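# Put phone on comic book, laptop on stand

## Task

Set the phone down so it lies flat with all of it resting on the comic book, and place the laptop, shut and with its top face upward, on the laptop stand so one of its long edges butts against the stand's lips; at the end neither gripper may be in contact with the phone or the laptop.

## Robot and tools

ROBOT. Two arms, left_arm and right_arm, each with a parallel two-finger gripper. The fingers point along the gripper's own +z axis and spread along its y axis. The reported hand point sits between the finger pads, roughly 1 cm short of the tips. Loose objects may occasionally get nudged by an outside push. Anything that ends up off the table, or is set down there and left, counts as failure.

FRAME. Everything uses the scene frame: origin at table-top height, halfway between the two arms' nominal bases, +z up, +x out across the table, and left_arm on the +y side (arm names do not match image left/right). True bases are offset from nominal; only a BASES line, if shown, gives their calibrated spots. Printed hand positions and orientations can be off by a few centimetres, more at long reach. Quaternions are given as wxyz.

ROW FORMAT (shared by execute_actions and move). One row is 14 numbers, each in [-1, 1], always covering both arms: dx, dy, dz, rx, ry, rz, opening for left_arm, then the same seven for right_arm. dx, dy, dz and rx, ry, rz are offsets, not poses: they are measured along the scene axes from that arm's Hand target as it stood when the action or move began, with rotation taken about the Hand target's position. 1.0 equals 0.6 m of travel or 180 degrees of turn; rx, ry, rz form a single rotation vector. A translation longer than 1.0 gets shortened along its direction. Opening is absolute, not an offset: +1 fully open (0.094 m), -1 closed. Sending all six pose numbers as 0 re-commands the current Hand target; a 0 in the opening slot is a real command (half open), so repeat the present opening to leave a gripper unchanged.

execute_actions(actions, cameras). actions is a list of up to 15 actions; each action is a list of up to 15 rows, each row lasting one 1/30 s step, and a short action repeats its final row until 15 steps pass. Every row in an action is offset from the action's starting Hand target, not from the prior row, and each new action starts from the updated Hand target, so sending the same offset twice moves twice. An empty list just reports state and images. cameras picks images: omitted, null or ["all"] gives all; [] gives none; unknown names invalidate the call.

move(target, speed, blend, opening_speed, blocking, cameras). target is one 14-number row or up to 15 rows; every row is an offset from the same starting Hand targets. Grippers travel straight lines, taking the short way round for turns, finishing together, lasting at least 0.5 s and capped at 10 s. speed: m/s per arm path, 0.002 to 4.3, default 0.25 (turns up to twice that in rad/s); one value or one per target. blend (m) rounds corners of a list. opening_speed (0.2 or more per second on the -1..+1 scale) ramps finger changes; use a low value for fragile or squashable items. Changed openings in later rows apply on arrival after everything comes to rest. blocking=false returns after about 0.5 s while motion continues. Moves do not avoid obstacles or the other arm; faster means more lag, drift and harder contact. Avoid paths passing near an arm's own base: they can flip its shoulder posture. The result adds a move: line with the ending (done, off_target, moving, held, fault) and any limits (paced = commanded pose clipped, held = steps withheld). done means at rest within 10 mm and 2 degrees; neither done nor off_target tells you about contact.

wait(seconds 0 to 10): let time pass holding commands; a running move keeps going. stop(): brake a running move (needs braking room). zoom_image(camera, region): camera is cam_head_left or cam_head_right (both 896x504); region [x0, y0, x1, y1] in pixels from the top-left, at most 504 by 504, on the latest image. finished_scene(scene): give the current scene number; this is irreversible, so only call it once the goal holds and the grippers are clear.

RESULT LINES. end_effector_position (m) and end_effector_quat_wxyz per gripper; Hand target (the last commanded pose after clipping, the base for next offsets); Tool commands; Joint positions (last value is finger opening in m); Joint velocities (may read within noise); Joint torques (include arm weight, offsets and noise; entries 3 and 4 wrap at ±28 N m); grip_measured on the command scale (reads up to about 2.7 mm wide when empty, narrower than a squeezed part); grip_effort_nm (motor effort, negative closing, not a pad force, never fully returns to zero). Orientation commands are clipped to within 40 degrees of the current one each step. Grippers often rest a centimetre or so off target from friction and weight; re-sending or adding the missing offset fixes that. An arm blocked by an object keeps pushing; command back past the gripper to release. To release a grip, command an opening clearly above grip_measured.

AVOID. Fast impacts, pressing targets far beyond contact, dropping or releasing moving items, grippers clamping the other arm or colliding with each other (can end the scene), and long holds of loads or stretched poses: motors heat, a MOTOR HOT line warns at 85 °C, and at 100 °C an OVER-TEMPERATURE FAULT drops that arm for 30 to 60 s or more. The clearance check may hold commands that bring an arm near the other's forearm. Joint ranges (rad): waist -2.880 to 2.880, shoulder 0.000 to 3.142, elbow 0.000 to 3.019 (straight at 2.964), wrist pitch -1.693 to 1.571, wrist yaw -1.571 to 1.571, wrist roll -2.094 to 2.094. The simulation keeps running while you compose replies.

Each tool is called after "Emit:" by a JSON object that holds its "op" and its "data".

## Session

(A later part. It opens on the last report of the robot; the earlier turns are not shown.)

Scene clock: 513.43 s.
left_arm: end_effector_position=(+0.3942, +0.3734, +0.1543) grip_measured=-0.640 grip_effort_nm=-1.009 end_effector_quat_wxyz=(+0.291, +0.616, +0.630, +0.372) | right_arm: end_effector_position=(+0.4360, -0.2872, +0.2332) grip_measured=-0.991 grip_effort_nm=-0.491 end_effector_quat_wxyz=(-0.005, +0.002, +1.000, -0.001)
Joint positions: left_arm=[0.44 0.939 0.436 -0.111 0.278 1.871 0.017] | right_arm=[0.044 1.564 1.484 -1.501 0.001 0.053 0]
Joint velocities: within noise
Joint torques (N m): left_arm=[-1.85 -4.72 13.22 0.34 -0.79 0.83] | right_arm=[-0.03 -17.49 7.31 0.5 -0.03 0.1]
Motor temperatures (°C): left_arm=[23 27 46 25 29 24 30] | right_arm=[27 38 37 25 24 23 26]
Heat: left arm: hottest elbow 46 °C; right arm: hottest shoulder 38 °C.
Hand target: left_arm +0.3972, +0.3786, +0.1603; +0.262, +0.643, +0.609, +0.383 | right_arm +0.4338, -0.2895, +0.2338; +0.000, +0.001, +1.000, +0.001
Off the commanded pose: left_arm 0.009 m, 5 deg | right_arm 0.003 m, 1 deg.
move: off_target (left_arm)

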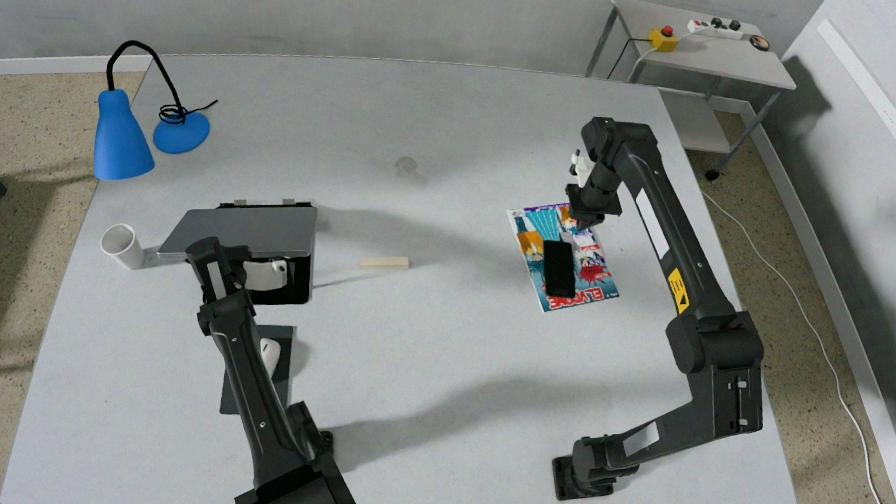

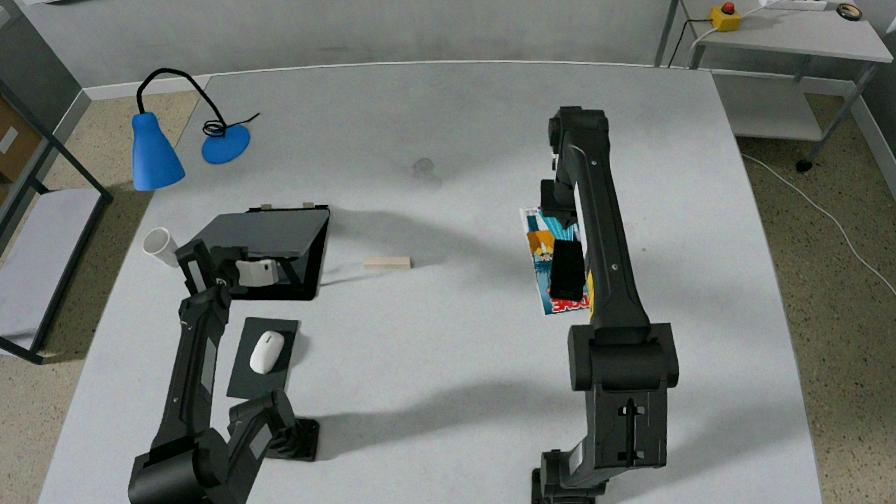

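Emit:
{"op": "move", "data": {"target": [0.03,0.0,-0.015,0,0.0,0.0,-1,0,0,0,0,0,0,-1], "speed": 0.04}}

Emit:
{"op": "zoom_image", "data": {"camera": "cam_head_left", "region": [140, 170, 340, 320]}}

Emit:
{"op": "zoom_image", "data": {"camera": "cam_head_right", "region": [160, 170, 360, 320]}}

Scene clock: 517.90 s.
left_arm: end_effector_position=(+0.4071, +0.3757, +0.1502) grip_measured=-0.640 grip_effort_nm=-1.004 end_effector_quat_wxyz=(+0.286, +0.618, +0.631, +0.373) | right_arm: end_effector_position=(+0.4360, -0.2872, +0.2332) grip_measured=-0.991 grip_effort_nm=-0.491 end_effector_quat_wxyz=(-0.005, +0.002, +1.000, -0.001)
Joint positions: left_arm=[0.42 0.995 0.456 -0.075 0.252 1.867 0.017] | right_arm=[0.044 1.564 1.484 -1.501 0.001 0.053 0]
Joint velocities: within noise
Joint torques (N m): left_arm=[-2.02 -4.13 12.74 1.26 -0.7 0.74] | right_arm=[0.09 -17.49 7.31 0.53 -0.02 0.1]
Motor temperatures (°C): left_arm=[23 27 46 25 29 24 30] | right_arm=[27 38 37 25 24 23 26]
Heat: left arm: hottest elbow 46 °C; right arm: hottest shoulder 38 °C.
Hand target: left_arm +0.4152, +0.3786, +0.1514; +0.263, +0.644, +0.609, +0.382 | right_arm +0.4338, -0.2895, +0.2338; +0.000, +0.001, +1.000, +0.001
Off the commanded pose: left_arm 0.009 m, 5 deg | right_arm 0.003 m, 1 deg.
move: off_target (left_arm)

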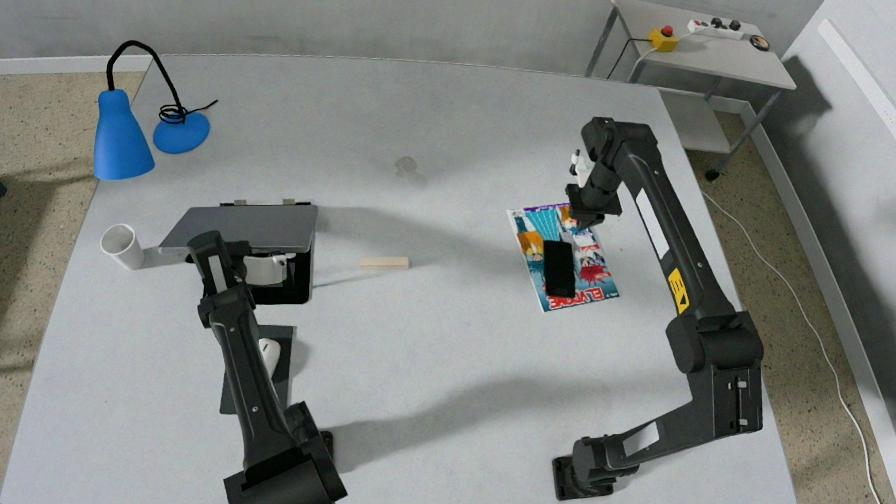

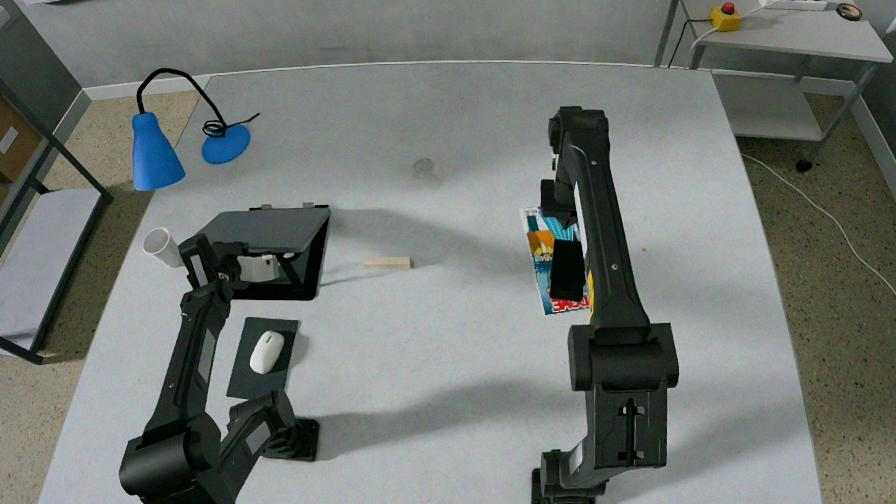

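Scaled by 2.520.

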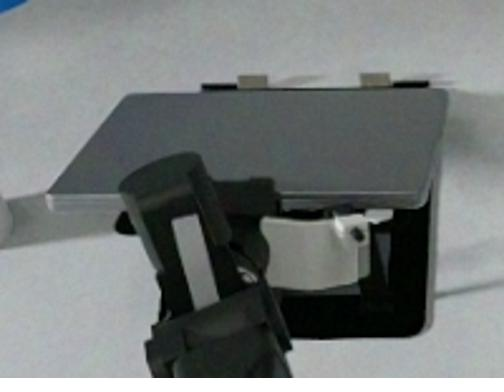

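Scaled by 2.520.

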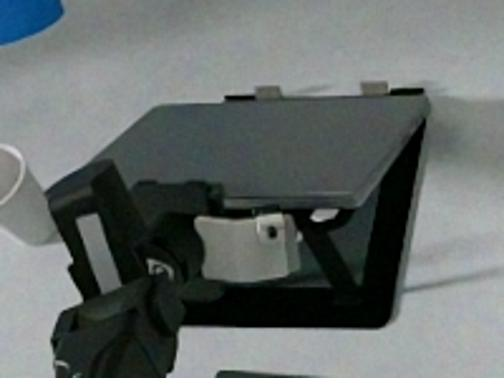

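Emit:
{"op": "move", "data": {"target": [0.025,0.0,-0.01,0,0.0,0.0,-1,0,0,0,0,0,0,-1], "speed": 0.04}}

Emit:
{"op": "zoom_image", "data": {"camera": "cam_head_left", "region": [140, 170, 340, 320]}}

Emit:
{"op": "zoom_image", "data": {"camera": "cam_head_right", "region": [160, 170, 360, 320]}}

Scene clock: 521.10 s.
left_arm: end_effector_position=(+0.4206, +0.3767, +0.1464) grip_measured=-0.640 grip_effort_nm=-1.004 end_effector_quat_wxyz=(+0.285, +0.616, +0.633, +0.373) | right_arm: end_effector_position=(+0.4360, -0.2872, +0.2332) grip_measured=-0.991 grip_effort_nm=-0.491 end_effector_quat_wxyz=(-0.005, +0.002, +1.000, -0.001)
Joint positions: left_arm=[0.4 1.05 0.475 -0.037 0.233 1.851 0.017] | right_arm=[0.044 1.564 1.484 -1.501 0.001 0.053 0]
Joint velocities: within noise
Joint torques (N m): left_arm=[-2.26 -4.13 12.55 1.77 -0.66 0.71] | right_arm=[-0.09 -17.44 7.34 0.51 -0.03 0.09]
Motor temperatures (°C): left_arm=[23 27 45 25 29 24 30] | right_arm=[27 38 37 25 24 23 26]
Heat: left arm: hottest elbow 45 °C; right arm: hottest shoulder 38 °C.
Hand target: left_arm +0.4302, +0.3786, +0.1454; +0.262, +0.644, +0.609, +0.383 | right_arm +0.4338, -0.2895, +0.2338; +0.000, +0.001, +1.000, +0.001
Off the commanded pose: left_arm 0.010 m, 5 deg | right_arm 0.003 m, 1 deg.
move: off_target (left_arm)

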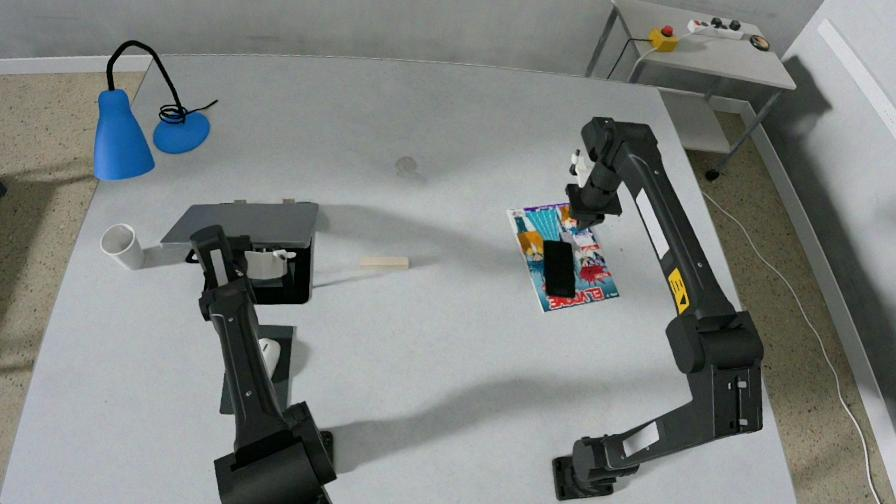

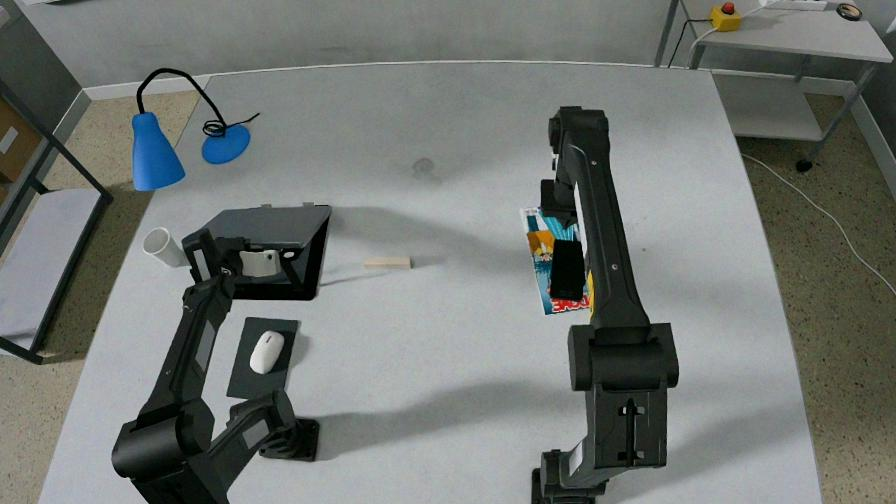

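Scaled by 2.520.

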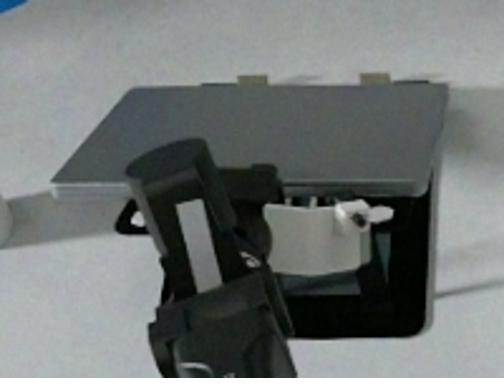

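Scaled by 2.520.

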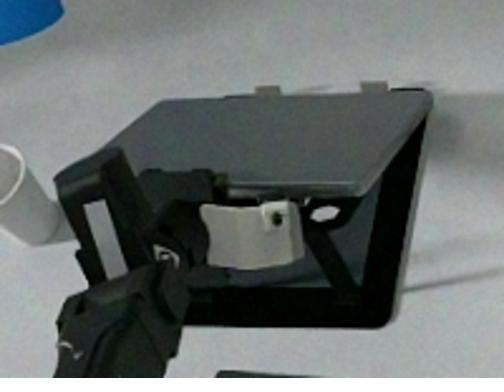

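Emit:
{"op": "move", "data": {"target": [[0,0.0,0.0,0,0,0,-0.35,0,0,0,0,0,0,-1],[-0.15,0,0.09,0,0,0,-0.35,0,0,0,0,0,0,-1]], "speed": 0.06, "opening_speed": 0.3}}

Emit:
{"op": "zoom_image", "data": {"camera": "cam_head_left", "region": [140, 170, 340, 320]}}

Emit:
{"op": "zoom_image", "data": {"camera": "cam_head_right", "region": [160, 170, 360, 320]}}

Scene clock: 531.13 s.
left_arm: end_effector_position=(+0.3446, +0.3760, +0.2000) grip_measured=-0.352 grip_effort_nm=0.134 end_effector_quat_wxyz=(+0.266, +0.645, +0.607, +0.381) | right_arm: end_effector_position=(+0.4360, -0.2872, +0.2332) grip_measured=-0.991 grip_effort_nm=-0.491 end_effector_quat_wxyz=(-0.005, +0.002, +1.000, -0.001)
Joint positions: left_arm=[0.548 0.699 0.478 -0.429 0.351 2.033 0.03] | right_arm=[0.044 1.564 1.484 -1.501 0.001 0.053 0]
Joint velocities: within noise
Joint torques (N m): left_arm=[-0.21 -3.49 11.32 1.26 0.27 0.1] | right_arm=[0.03 -17.55 7.31 0.49 -0.03 0.09]
Motor temperatures (°C): left_arm=[23 27 44 24 29 24 30] | right_arm=[27 37 37 25 24 23 26]
Heat: left arm: hottest elbow 44 °C; right arm: hottest shoulder 37 °C.
Hand target: left_arm +0.3402, +0.3786, +0.1993; +0.262, +0.644, +0.609, +0.382 | right_arm +0.4338, -0.2895, +0.2338; +0.000, +0.001, +1.000, +0.001
Off the commanded pose: left_arm 0.005 m, 0 deg | right_arm 0.003 m, 1 deg.
move: done

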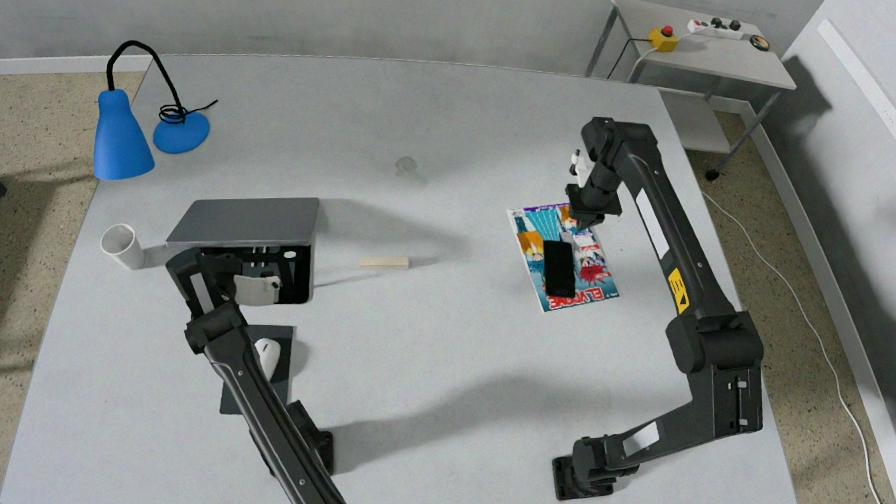

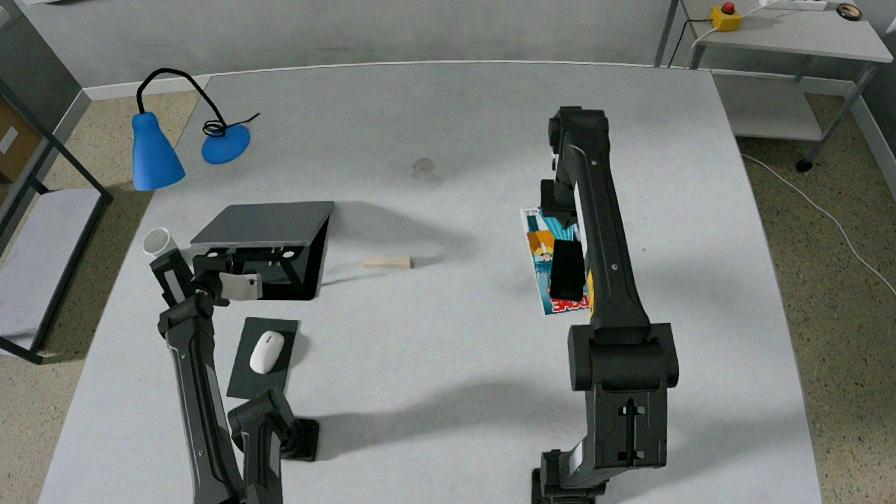

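Scaled by 2.520.

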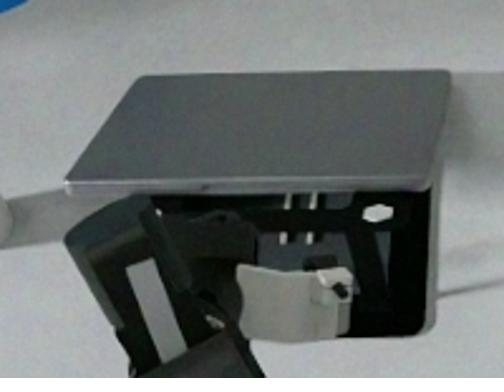

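Scaled by 2.520.

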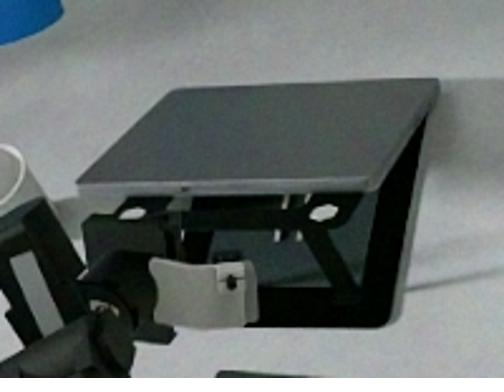

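Emit:
{"op": "move", "data": {"target": [[-0.12,0,0.1,0,0,0,-0.35,0,0,0,0,0,0,-1],[-0.2,-0.3,0.2,0,0,0,-0.35,0,0,0,0,0,0,-1]], "speed": 0.25}}

Emit:
{"op": "zoom_image", "data": {"camera": "cam_head_left", "region": [150, 180, 330, 300]}}

Emit:
{"op": "zoom_image", "data": {"camera": "cam_head_right", "region": [180, 185, 360, 305]}}

Emit:
{"op": "zoom_image", "data": {"camera": "cam_head_left", "region": [500, 190, 640, 320]}}

Scene clock: 543.50 s.
left_arm: end_effector_position=(+0.2193, +0.2039, +0.2867) grip_measured=-0.352 grip_effort_nm=0.129 end_effector_quat_wxyz=(+0.236, +0.654, +0.607, +0.385) | right_arm: end_effector_position=(+0.4360, -0.2872, +0.2332) grip_measured=-0.991 grip_effort_nm=-0.496 end_effector_quat_wxyz=(-0.005, +0.002, +1.000, -0.001)
Joint positions: left_arm=[-0.921 0.335 0.687 -1.361 -0.797 0.995 0.03] | right_arm=[0.044 1.564 1.484 -1.501 0.001 0.053 0]
Joint velocities: within noise
Joint torques (N m): left_arm=[-2.78 2.14 17.76 0.77 -0.51 -0.11] | right_arm=[0.09 -17.49 7.34 0.5 -0.03 0.09]
Motor temperatures (°C): left_arm=[23 27 43 24 29 24 29] | right_arm=[27 37 37 25 24 23 26]
Heat: left arm: hottest elbow 43 °C; right arm: hottest shoulder 37 °C.
Hand target: left_arm +0.2202, +0.1986, +0.3193; +0.262, +0.644, +0.609, +0.383 | right_arm +0.4338, -0.2895, +0.2338; +0.000, +0.001, +1.000, +0.001
Off the commanded pose: left_arm 0.033 m, 3 deg | right_arm 0.003 m, 1 deg.
move: off_target (left_arm)

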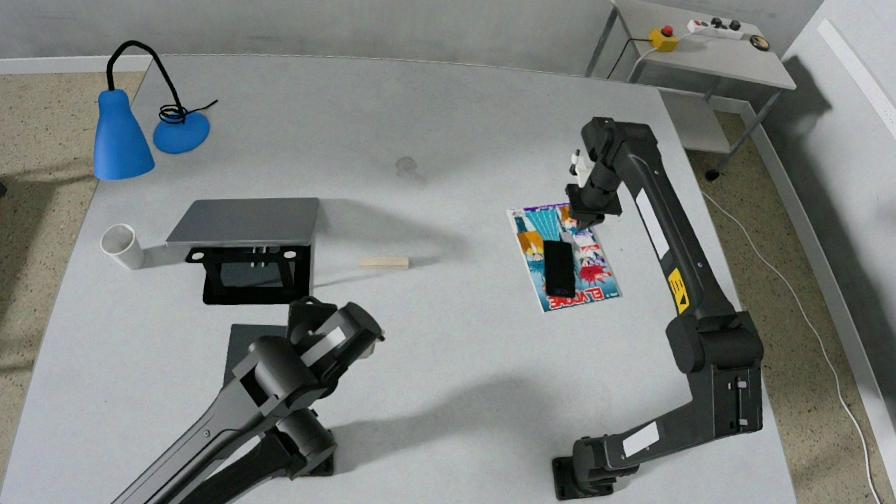

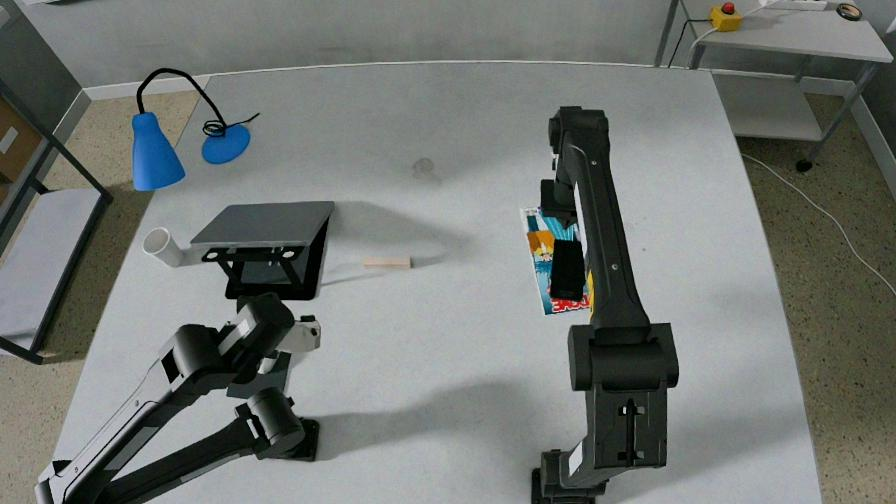

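Scaled by 2.800.

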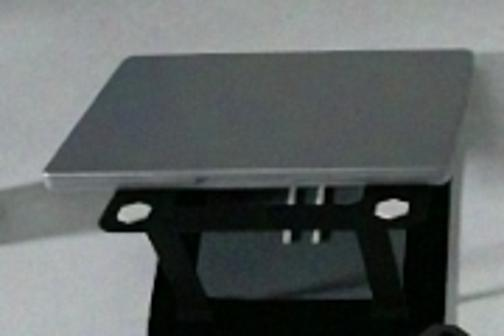

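Scaled by 2.800.

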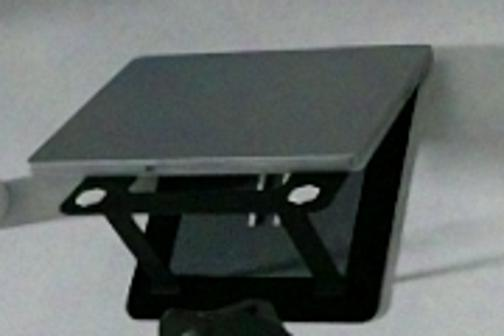

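Scaled by 3.600.

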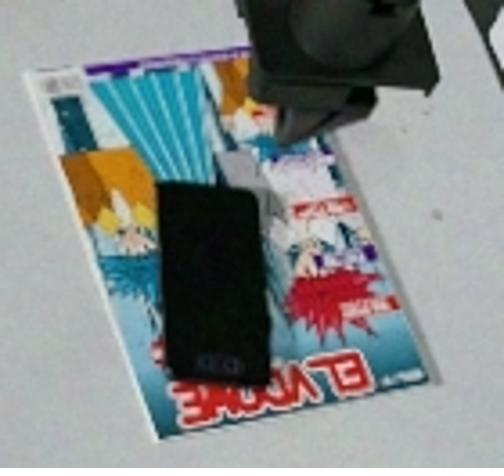

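Emit:
{"op": "zoom_image", "data": {"camera": "cam_head_left", "region": [225, 185, 325, 215]}}

Emit:
{"op": "zoom_image", "data": {"camera": "cam_head_right", "region": [240, 185, 340, 215]}}

Emit:
{"op": "zoom_image", "data": {"camera": "cam_head_right", "region": [280, 190, 340, 310]}}

Emit:
{"op": "zoom_image", "data": {"camera": "cam_head_left", "region": [155, 225, 325, 310]}}

Scaled by 5.040.

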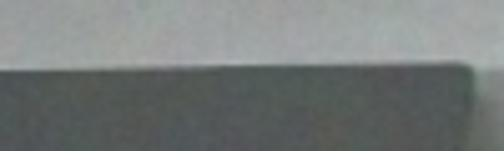

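Scaled by 5.040.

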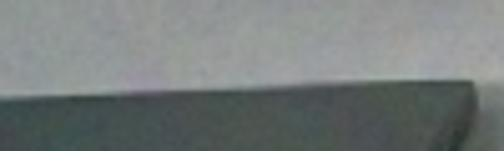

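Scaled by 4.200.

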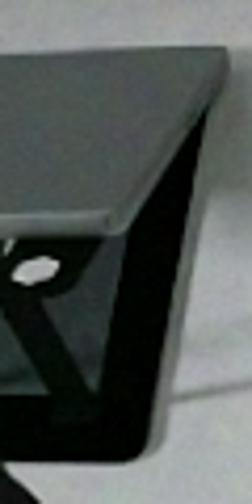

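Scaled by 2.965.

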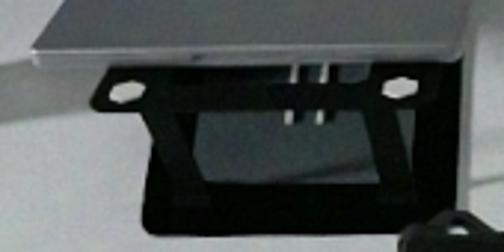

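Emit:
{"op": "move", "data": {"target": [[0.2,0.15,0.15,0,0,0,-1,0,0,0,0,0,0,-1],[0.74,0.30,0.15,-0.282,0.193,0.473,-1,0,0,0,0,0,0,-1],[0.74,0.30,-0.25,-0.282,0.193,0.473,-1,0,0,0,0,0,0,-1]], "speed": 0.3}}

Emit:
{"op": "zoom_image", "data": {"camera": "cam_head_left", "region": [150, 130, 350, 280]}}

Emit:
{"op": "zoom_image", "data": {"camera": "cam_head_right", "region": [170, 130, 370, 280]}}

Scene clock: 594.50 s.
left_arm: end_effector_position=(+0.6637, +0.3703, +0.1594) grip_measured=-0.981 grip_effort_nm=-0.989 end_effector_quat_wxyz=(-0.013, +0.011, +1.000, -0.002) | right_arm: end_effector_position=(+0.4360, -0.2872, +0.2332) grip_measured=-0.991 grip_effort_nm=-0.491 end_effector_quat_wxyz=(-0.005, +0.002, +1.000, -0.001)
Joint positions: left_arm=[0.17 2.097 2.048 -1.549 -0.001 0.22 0.001] | right_arm=[0.044 1.564 1.484 -1.501 0.001 0.053 0]
Joint velocities: within noise
Joint torques (N m): left_arm=[-0.21 -24.76 10.21 0.77 0.11 -0.05] | right_arm=[0.15 -17.55 7.34 0.49 -0.03 0.09]
Motor temperatures (°C): left_arm=[23 27 43 24 28 24 29] | right_arm=[26 37 37 25 24 23 26]
Heat: left arm: hottest elbow 43 °C; right arm: hottest shoulder 37 °C.
Hand target: left_arm +0.6642, +0.3786, +0.1693; +0.001, +0.000, +1.000, -0.001 | right_arm +0.4338, -0.2895, +0.2338; +0.000, +0.001, +1.000, +0.001
Off the commanded pose: left_arm 0.013 m, 2 deg | right_arm 0.003 m, 1 deg.
move: off_target (left_arm)

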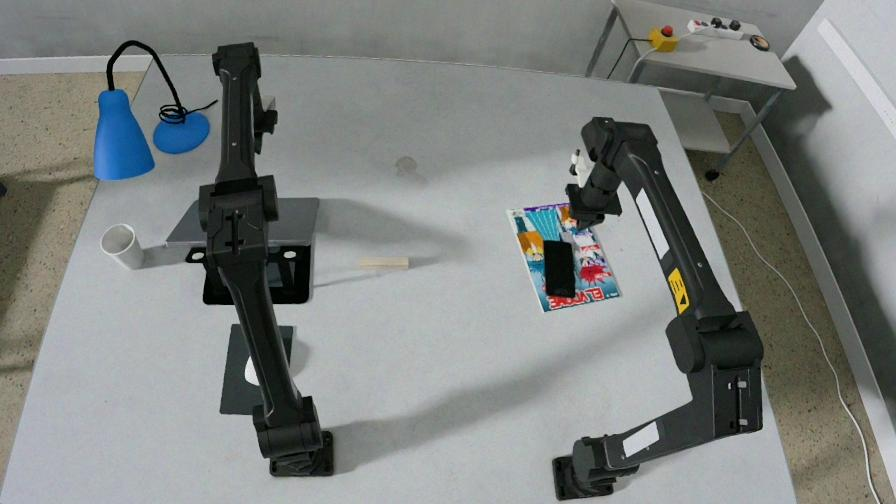

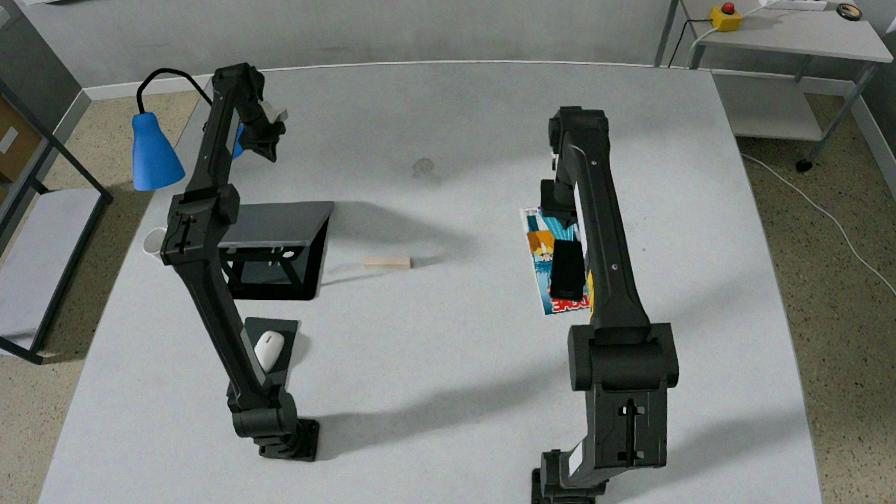

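Scaled by 2.520.

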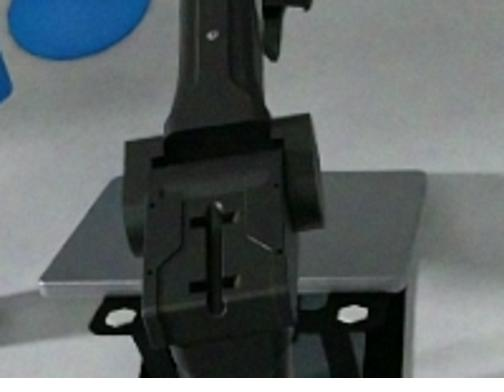

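Scaled by 2.520.

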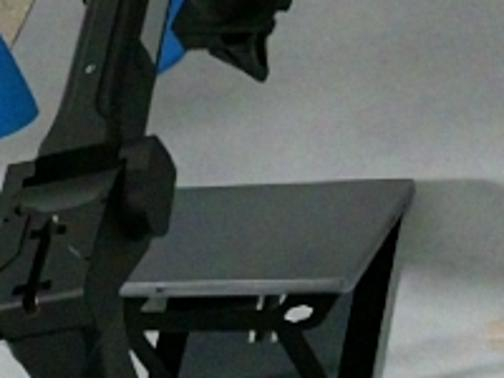

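Emit:
{"op": "move", "data": {"target": [[0,-0.01,-0.165,0,0,0,-1,0,0,0,0,0,0,-1],[-0.1,-0.01,-0.165,0,0,0,-1,0,0,0,0,0,0,-1]], "speed": [0.15,0.05]}}

Emit:
{"op": "zoom_image", "data": {"camera": "cam_head_left", "region": [150, 130, 350, 310]}}

Emit:
{"op": "zoom_image", "data": {"camera": "cam_head_right", "region": [170, 130, 370, 310]}}

Scene clock: 601.87 s.
left_arm: end_effector_position=(+0.6044, +0.3649, +0.0556) grip_measured=-0.981 grip_effort_nm=-0.984 end_effector_quat_wxyz=(-0.017, +0.002, +1.000, -0.003) | right_arm: end_effector_position=(+0.4360, -0.2872, +0.2332) grip_measured=-0.991 grip_effort_nm=-0.496 end_effector_quat_wxyz=(-0.005, +0.002, +1.000, -0.001)
Joint positions: left_arm=[0.182 2.001 1.612 -1.215 -0.001 0.215 0.001] | right_arm=[0.044 1.564 1.484 -1.501 0.001 0.053 0]
Joint velocities: within noise
Joint torques (N m): left_arm=[-0.91 -24 8.65 0.65 0.07 0.11] | right_arm=[0.15 -17.49 7.34 0.49 -0.03 0.09]
Motor temperatures (°C): left_arm=[23 28 43 24 28 24 29] | right_arm=[26 37 37 25 24 23 26]
Heat: left arm: hottest elbow 43 °C; right arm: hottest shoulder 37 °C.
Hand target: left_arm +0.6042, +0.3726, +0.0704; +0.001, +0.000, +1.000, -0.001 | right_arm +0.4338, -0.2895, +0.2338; +0.000, +0.001, +1.000, +0.001
Off the commanded pose: left_arm 0.017 m, 2 deg | right_arm 0.003 m, 1 deg.
move: off_target (left_arm)

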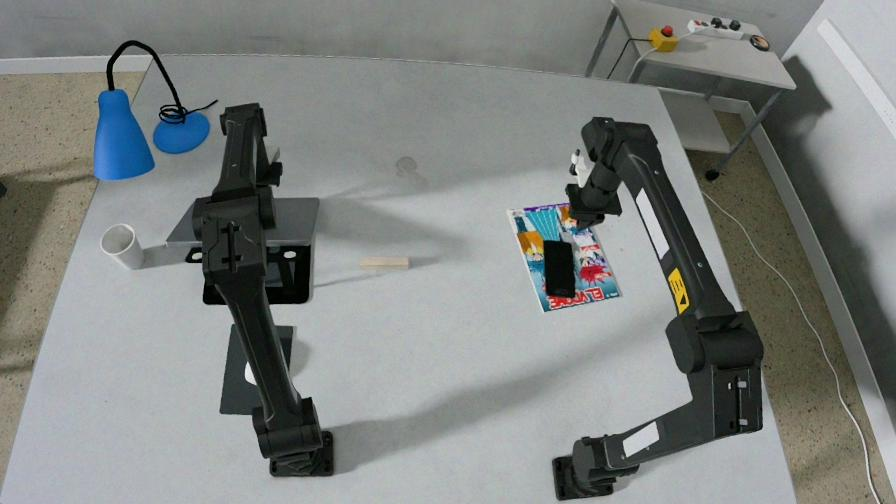

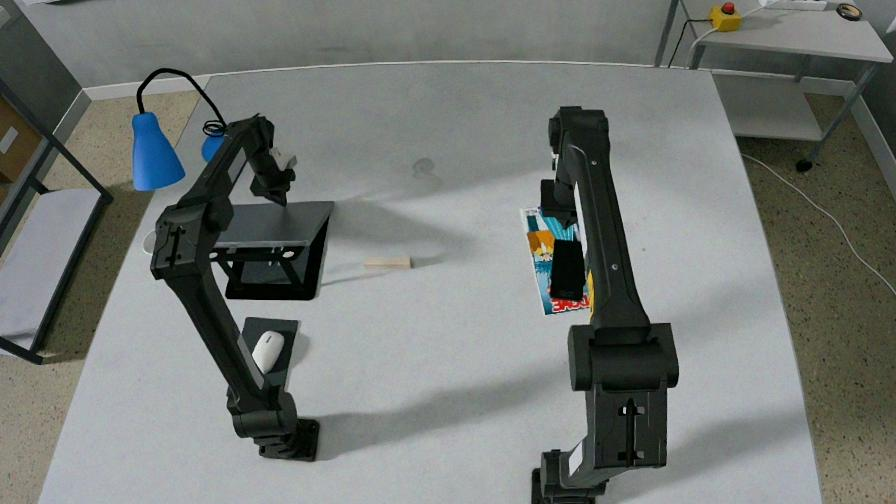

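Scaled by 2.520.

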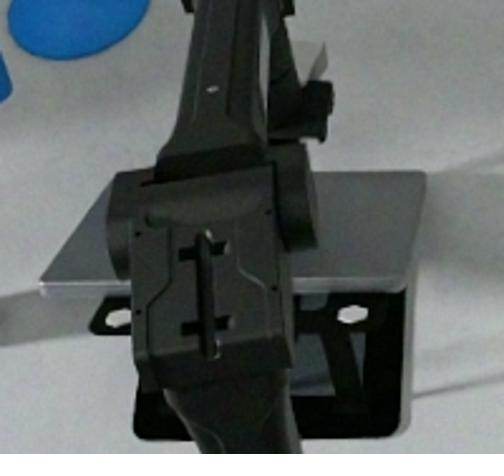

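Scaled by 2.520.

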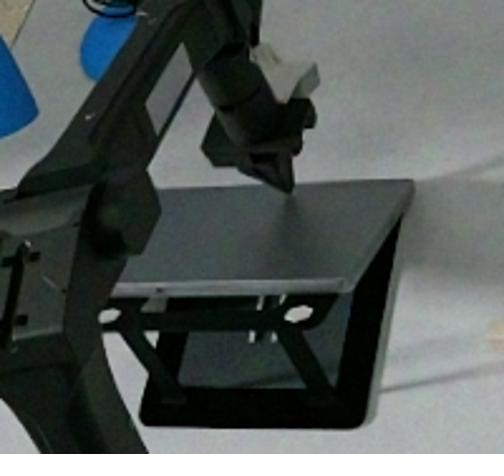

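Emit:
{"op": "move", "data": {"target": [0.01,0,-0.02,0,0,0,-1,0,0,0,0,0,0,-1], "speed": 0.05}}

Emit:
{"op": "zoom_image", "data": {"camera": "cam_head_right", "region": [240, 170, 340, 230]}}

Scene clock: 608.17 s.
left_arm: end_effector_position=(+0.6087, +0.3658, +0.0555) grip_measured=-0.981 grip_effort_nm=-0.984 end_effector_quat_wxyz=(-0.008, +0.002, +1.000, -0.001) | right_arm: end_effector_position=(+0.4360, -0.2872, +0.2332) grip_measured=-0.991 grip_effort_nm=-0.496 end_effector_quat_wxyz=(-0.005, +0.002, +1.000, -0.001)
Joint positions: left_arm=[0.182 2.001 1.612 -1.197 -0.001 0.215 0.001] | right_arm=[0.044 1.564 1.484 -1.501 0.001 0.053 0]
Joint velocities: within noise
Joint torques (N m): left_arm=[-0.73 -22.48 9.46 0.65 0.15 0.07] | right_arm=[0.03 -17.55 7.31 0.53 -0.02 0.1]
Motor temperatures (°C): left_arm=[23 28 42 24 28 24 29] | right_arm=[26 37 37 25 24 23 26]
Heat: left arm: hottest elbow 42 °C; right arm: hottest shoulder 37 °C.
Hand target: left_arm +0.6101, +0.3726, +0.0584; +0.001, +0.000, +1.000, -0.001 | right_arm +0.4338, -0.2895, +0.2338; +0.000, +0.001, +1.000, +0.001
Off the commanded pose: left_arm 0.008 m, 1 deg | right_arm 0.003 m, 1 deg.
move: done

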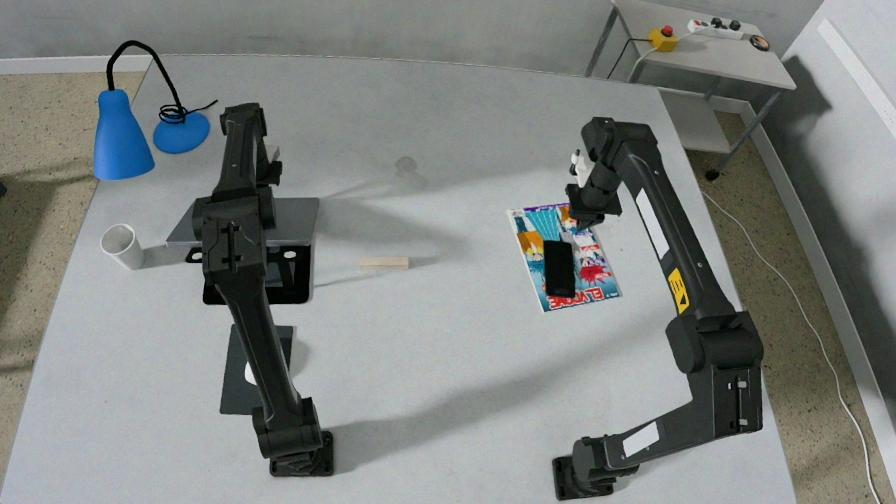

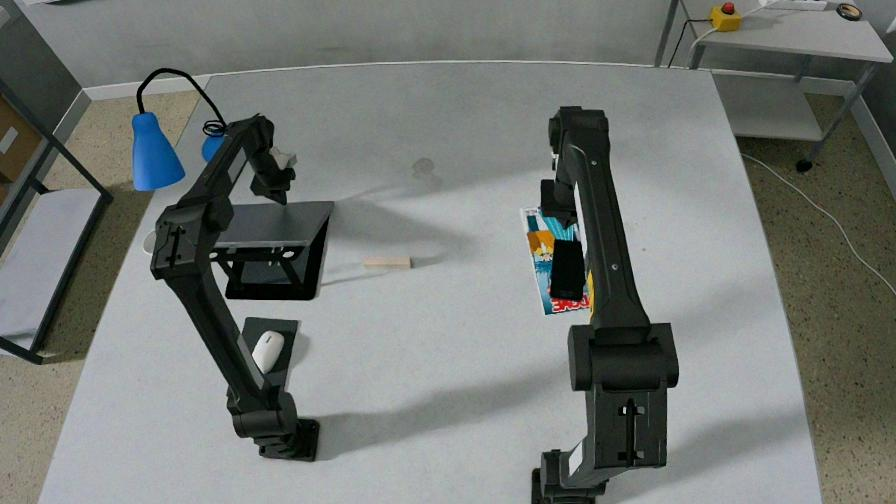

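Scaled by 5.040.

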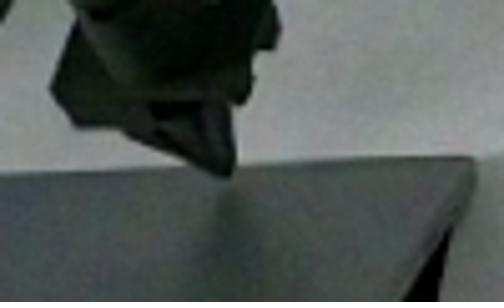

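Emit:
{"op": "move", "data": {"target": [0.0,0,-0.03,0,0,0,-1,0,0,0,0,0,0,-1], "speed": 0.05}}

Emit:
{"op": "zoom_image", "data": {"camera": "cam_head_right", "region": [240, 170, 340, 230]}}

Scene clock: 611.47 s.
left_arm: end_effector_position=(+0.6130, +0.3668, +0.0507) grip_measured=-0.981 grip_effort_nm=-0.984 end_effector_quat_wxyz=(+0.005, +0.002, +1.000, +0.002) | right_arm: end_effector_position=(+0.4360, -0.2872, +0.2332) grip_measured=-0.991 grip_effort_nm=-0.496 end_effector_quat_wxyz=(-0.005, +0.002, +1.000, -0.001)
Joint positions: left_arm=[0.182 2.001 1.598 -1.158 -0.001 0.215 0.001] | right_arm=[0.044 1.564 1.484 -1.501 0.001 0.053 0]
Joint velocities: within noise
Joint torques (N m): left_arm=[-0.85 -20.84 8.62 0.57 0.14 0.08] | right_arm=[0.03 -17.55 7.32 0.5 -0.03 0.09]
Motor temperatures (°C): left_arm=[23 29 42 24 28 24 29] | right_arm=[26 37 37 25 24 23 26]
Heat: left arm: hottest elbow 42 °C; right arm: hottest shoulder 37 °C.
Hand target: left_arm +0.6102, +0.3727, +0.0405; +0.001, +0.000, +1.000, -0.001 | right_arm +0.4338, -0.2895, +0.2338; +0.000, +0.001, +1.000, +0.001
Off the commanded pose: left_arm 0.012 m, 1 deg | right_arm 0.003 m, 1 deg.
move: off_target (left_arm)

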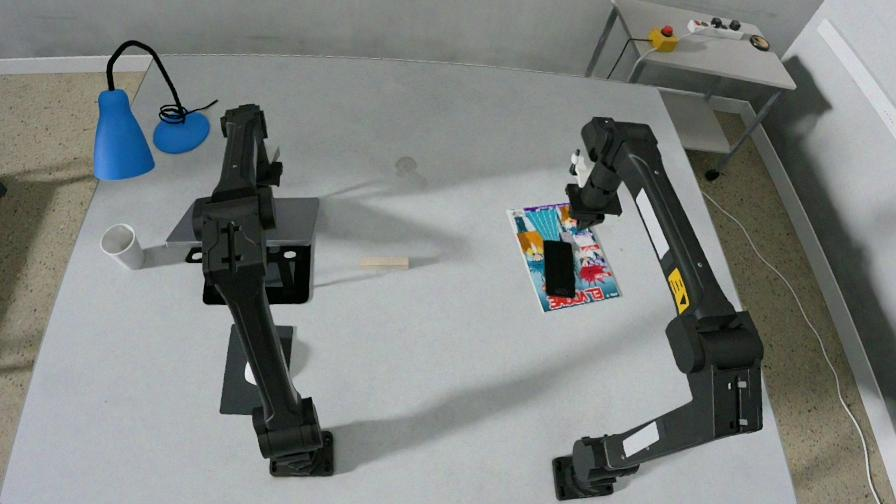

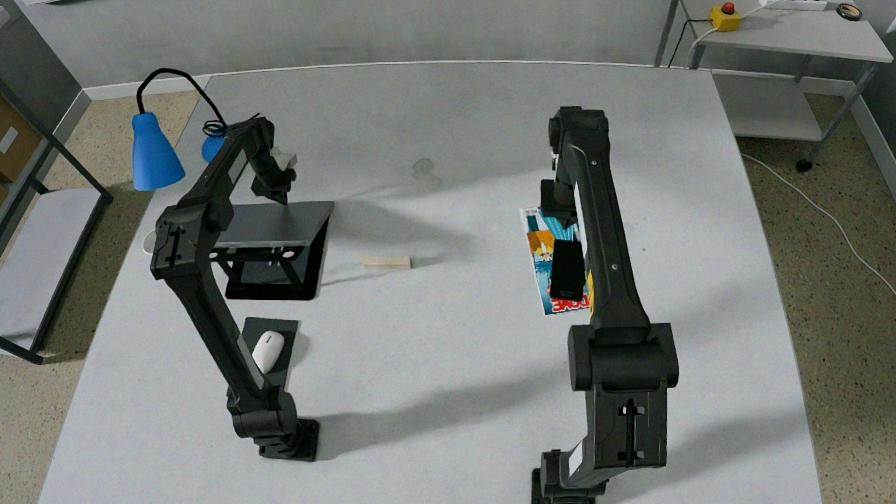

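Scaled by 5.040.

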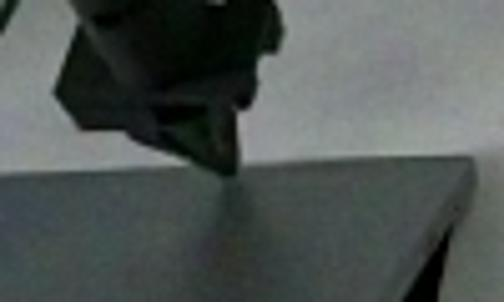

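Emit:
{"op": "move", "data": {"target": [[0.0,0,0.4,0,0,0,-1,0,0,0,0,0,0,-1],[-0.3,-0.35,0.5,0,0,0,-1,-0.2,-0.1,0.15,0,0,0,-1]], "speed": 0.25}}

Emit:
{"op": "zoom_image", "data": {"camera": "cam_head_left", "region": [150, 180, 330, 310]}}

Emit:
{"op": "zoom_image", "data": {"camera": "cam_head_right", "region": [180, 185, 360, 315]}}

Scene clock: 618.67 s.
left_arm: end_effector_position=(+0.4369, +0.1653, +0.3401) grip_measured=-0.981 grip_effort_nm=-0.979 end_effector_quat_wxyz=(+0.041, +0.000, +0.999, -0.008) | right_arm: end_effector_position=(+0.3198, -0.3459, +0.3271) grip_measured=-0.991 grip_effort_nm=-0.501 end_effector_quat_wxyz=(+0.031, -0.001, +1.000, -0.003)
Joint positions: left_arm=[-0.216 1.382 1.565 -1.67 0 -0.187 0.001] | right_arm=[-0.108 1.228 1.392 -1.673 0 -0.105 0]
Joint velocities: within noise
Joint torques (N m): left_arm=[-2.67 -13.39 9.77 0.27 -0.03 0] | right_arm=[-0.38 -10.46 7.42 -0.03 -0.04 0.08]
Motor temperatures (°C): left_arm=[23 29 41 24 28 24 29] | right_arm=[26 37 37 25 24 23 26]
Heat: left arm: hottest elbow 41 °C; right arm: hottest shoulder 37 °C.
Hand target: left_arm +0.4302, +0.1628, +0.3405; +0.001, +0.000, +1.000, -0.001 | right_arm +0.3138, -0.3494, +0.3237; +0.000, +0.001, +1.000, +0.001
Off the commanded pose: left_arm 0.007 m, 5 deg | right_arm 0.008 m, 4 deg.
joint sent to its limit (left arm) — joint 4 (wrist pitch), lower limit. The joint targets are off in orientation, not in position.
joint sent to its limit (right arm) — joint 4 (wrist pitch), lower limit. The joint targets still meet the commanded pose.
move: off_target (left_arm, right_arm)

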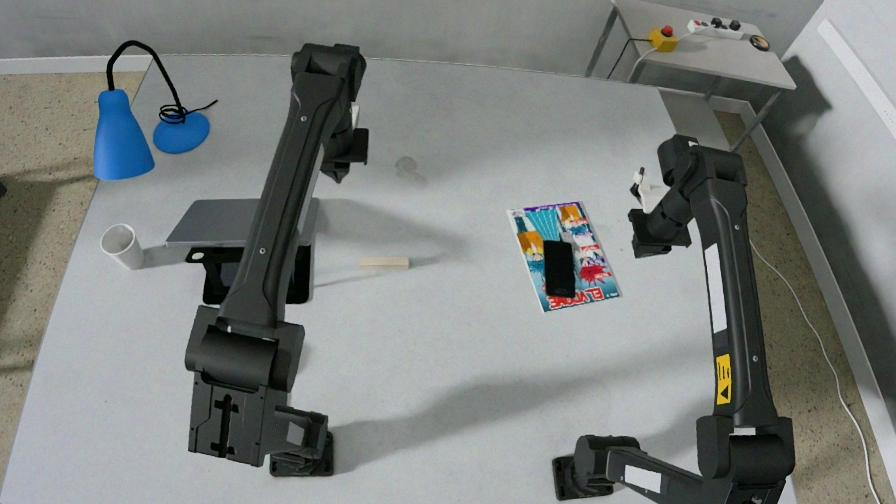

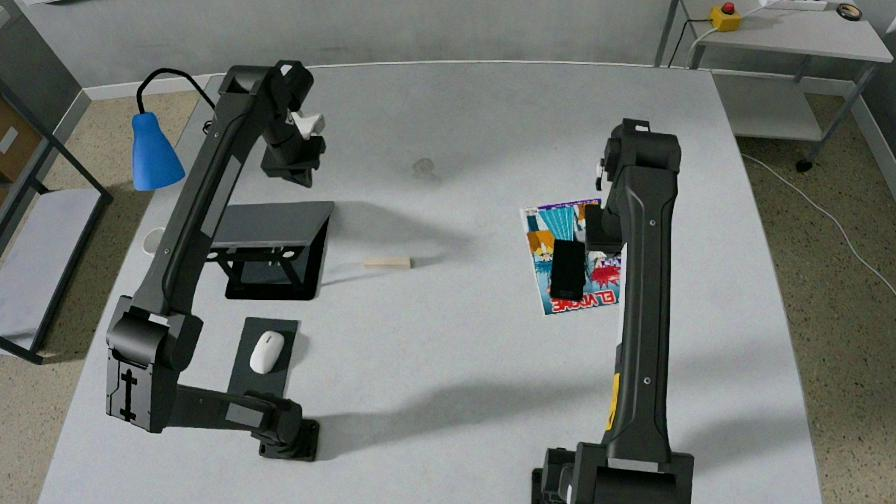

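Scaled by 2.800.

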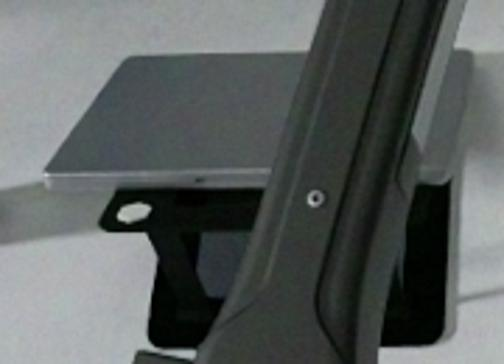

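Scaled by 2.800.

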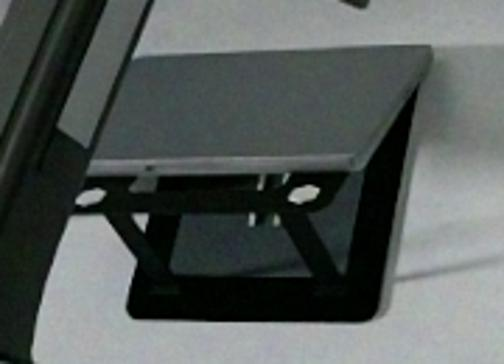

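Emit:
{"op": "finished_scene", "data": {"scene": 1}}

The scene is finished: the task was done.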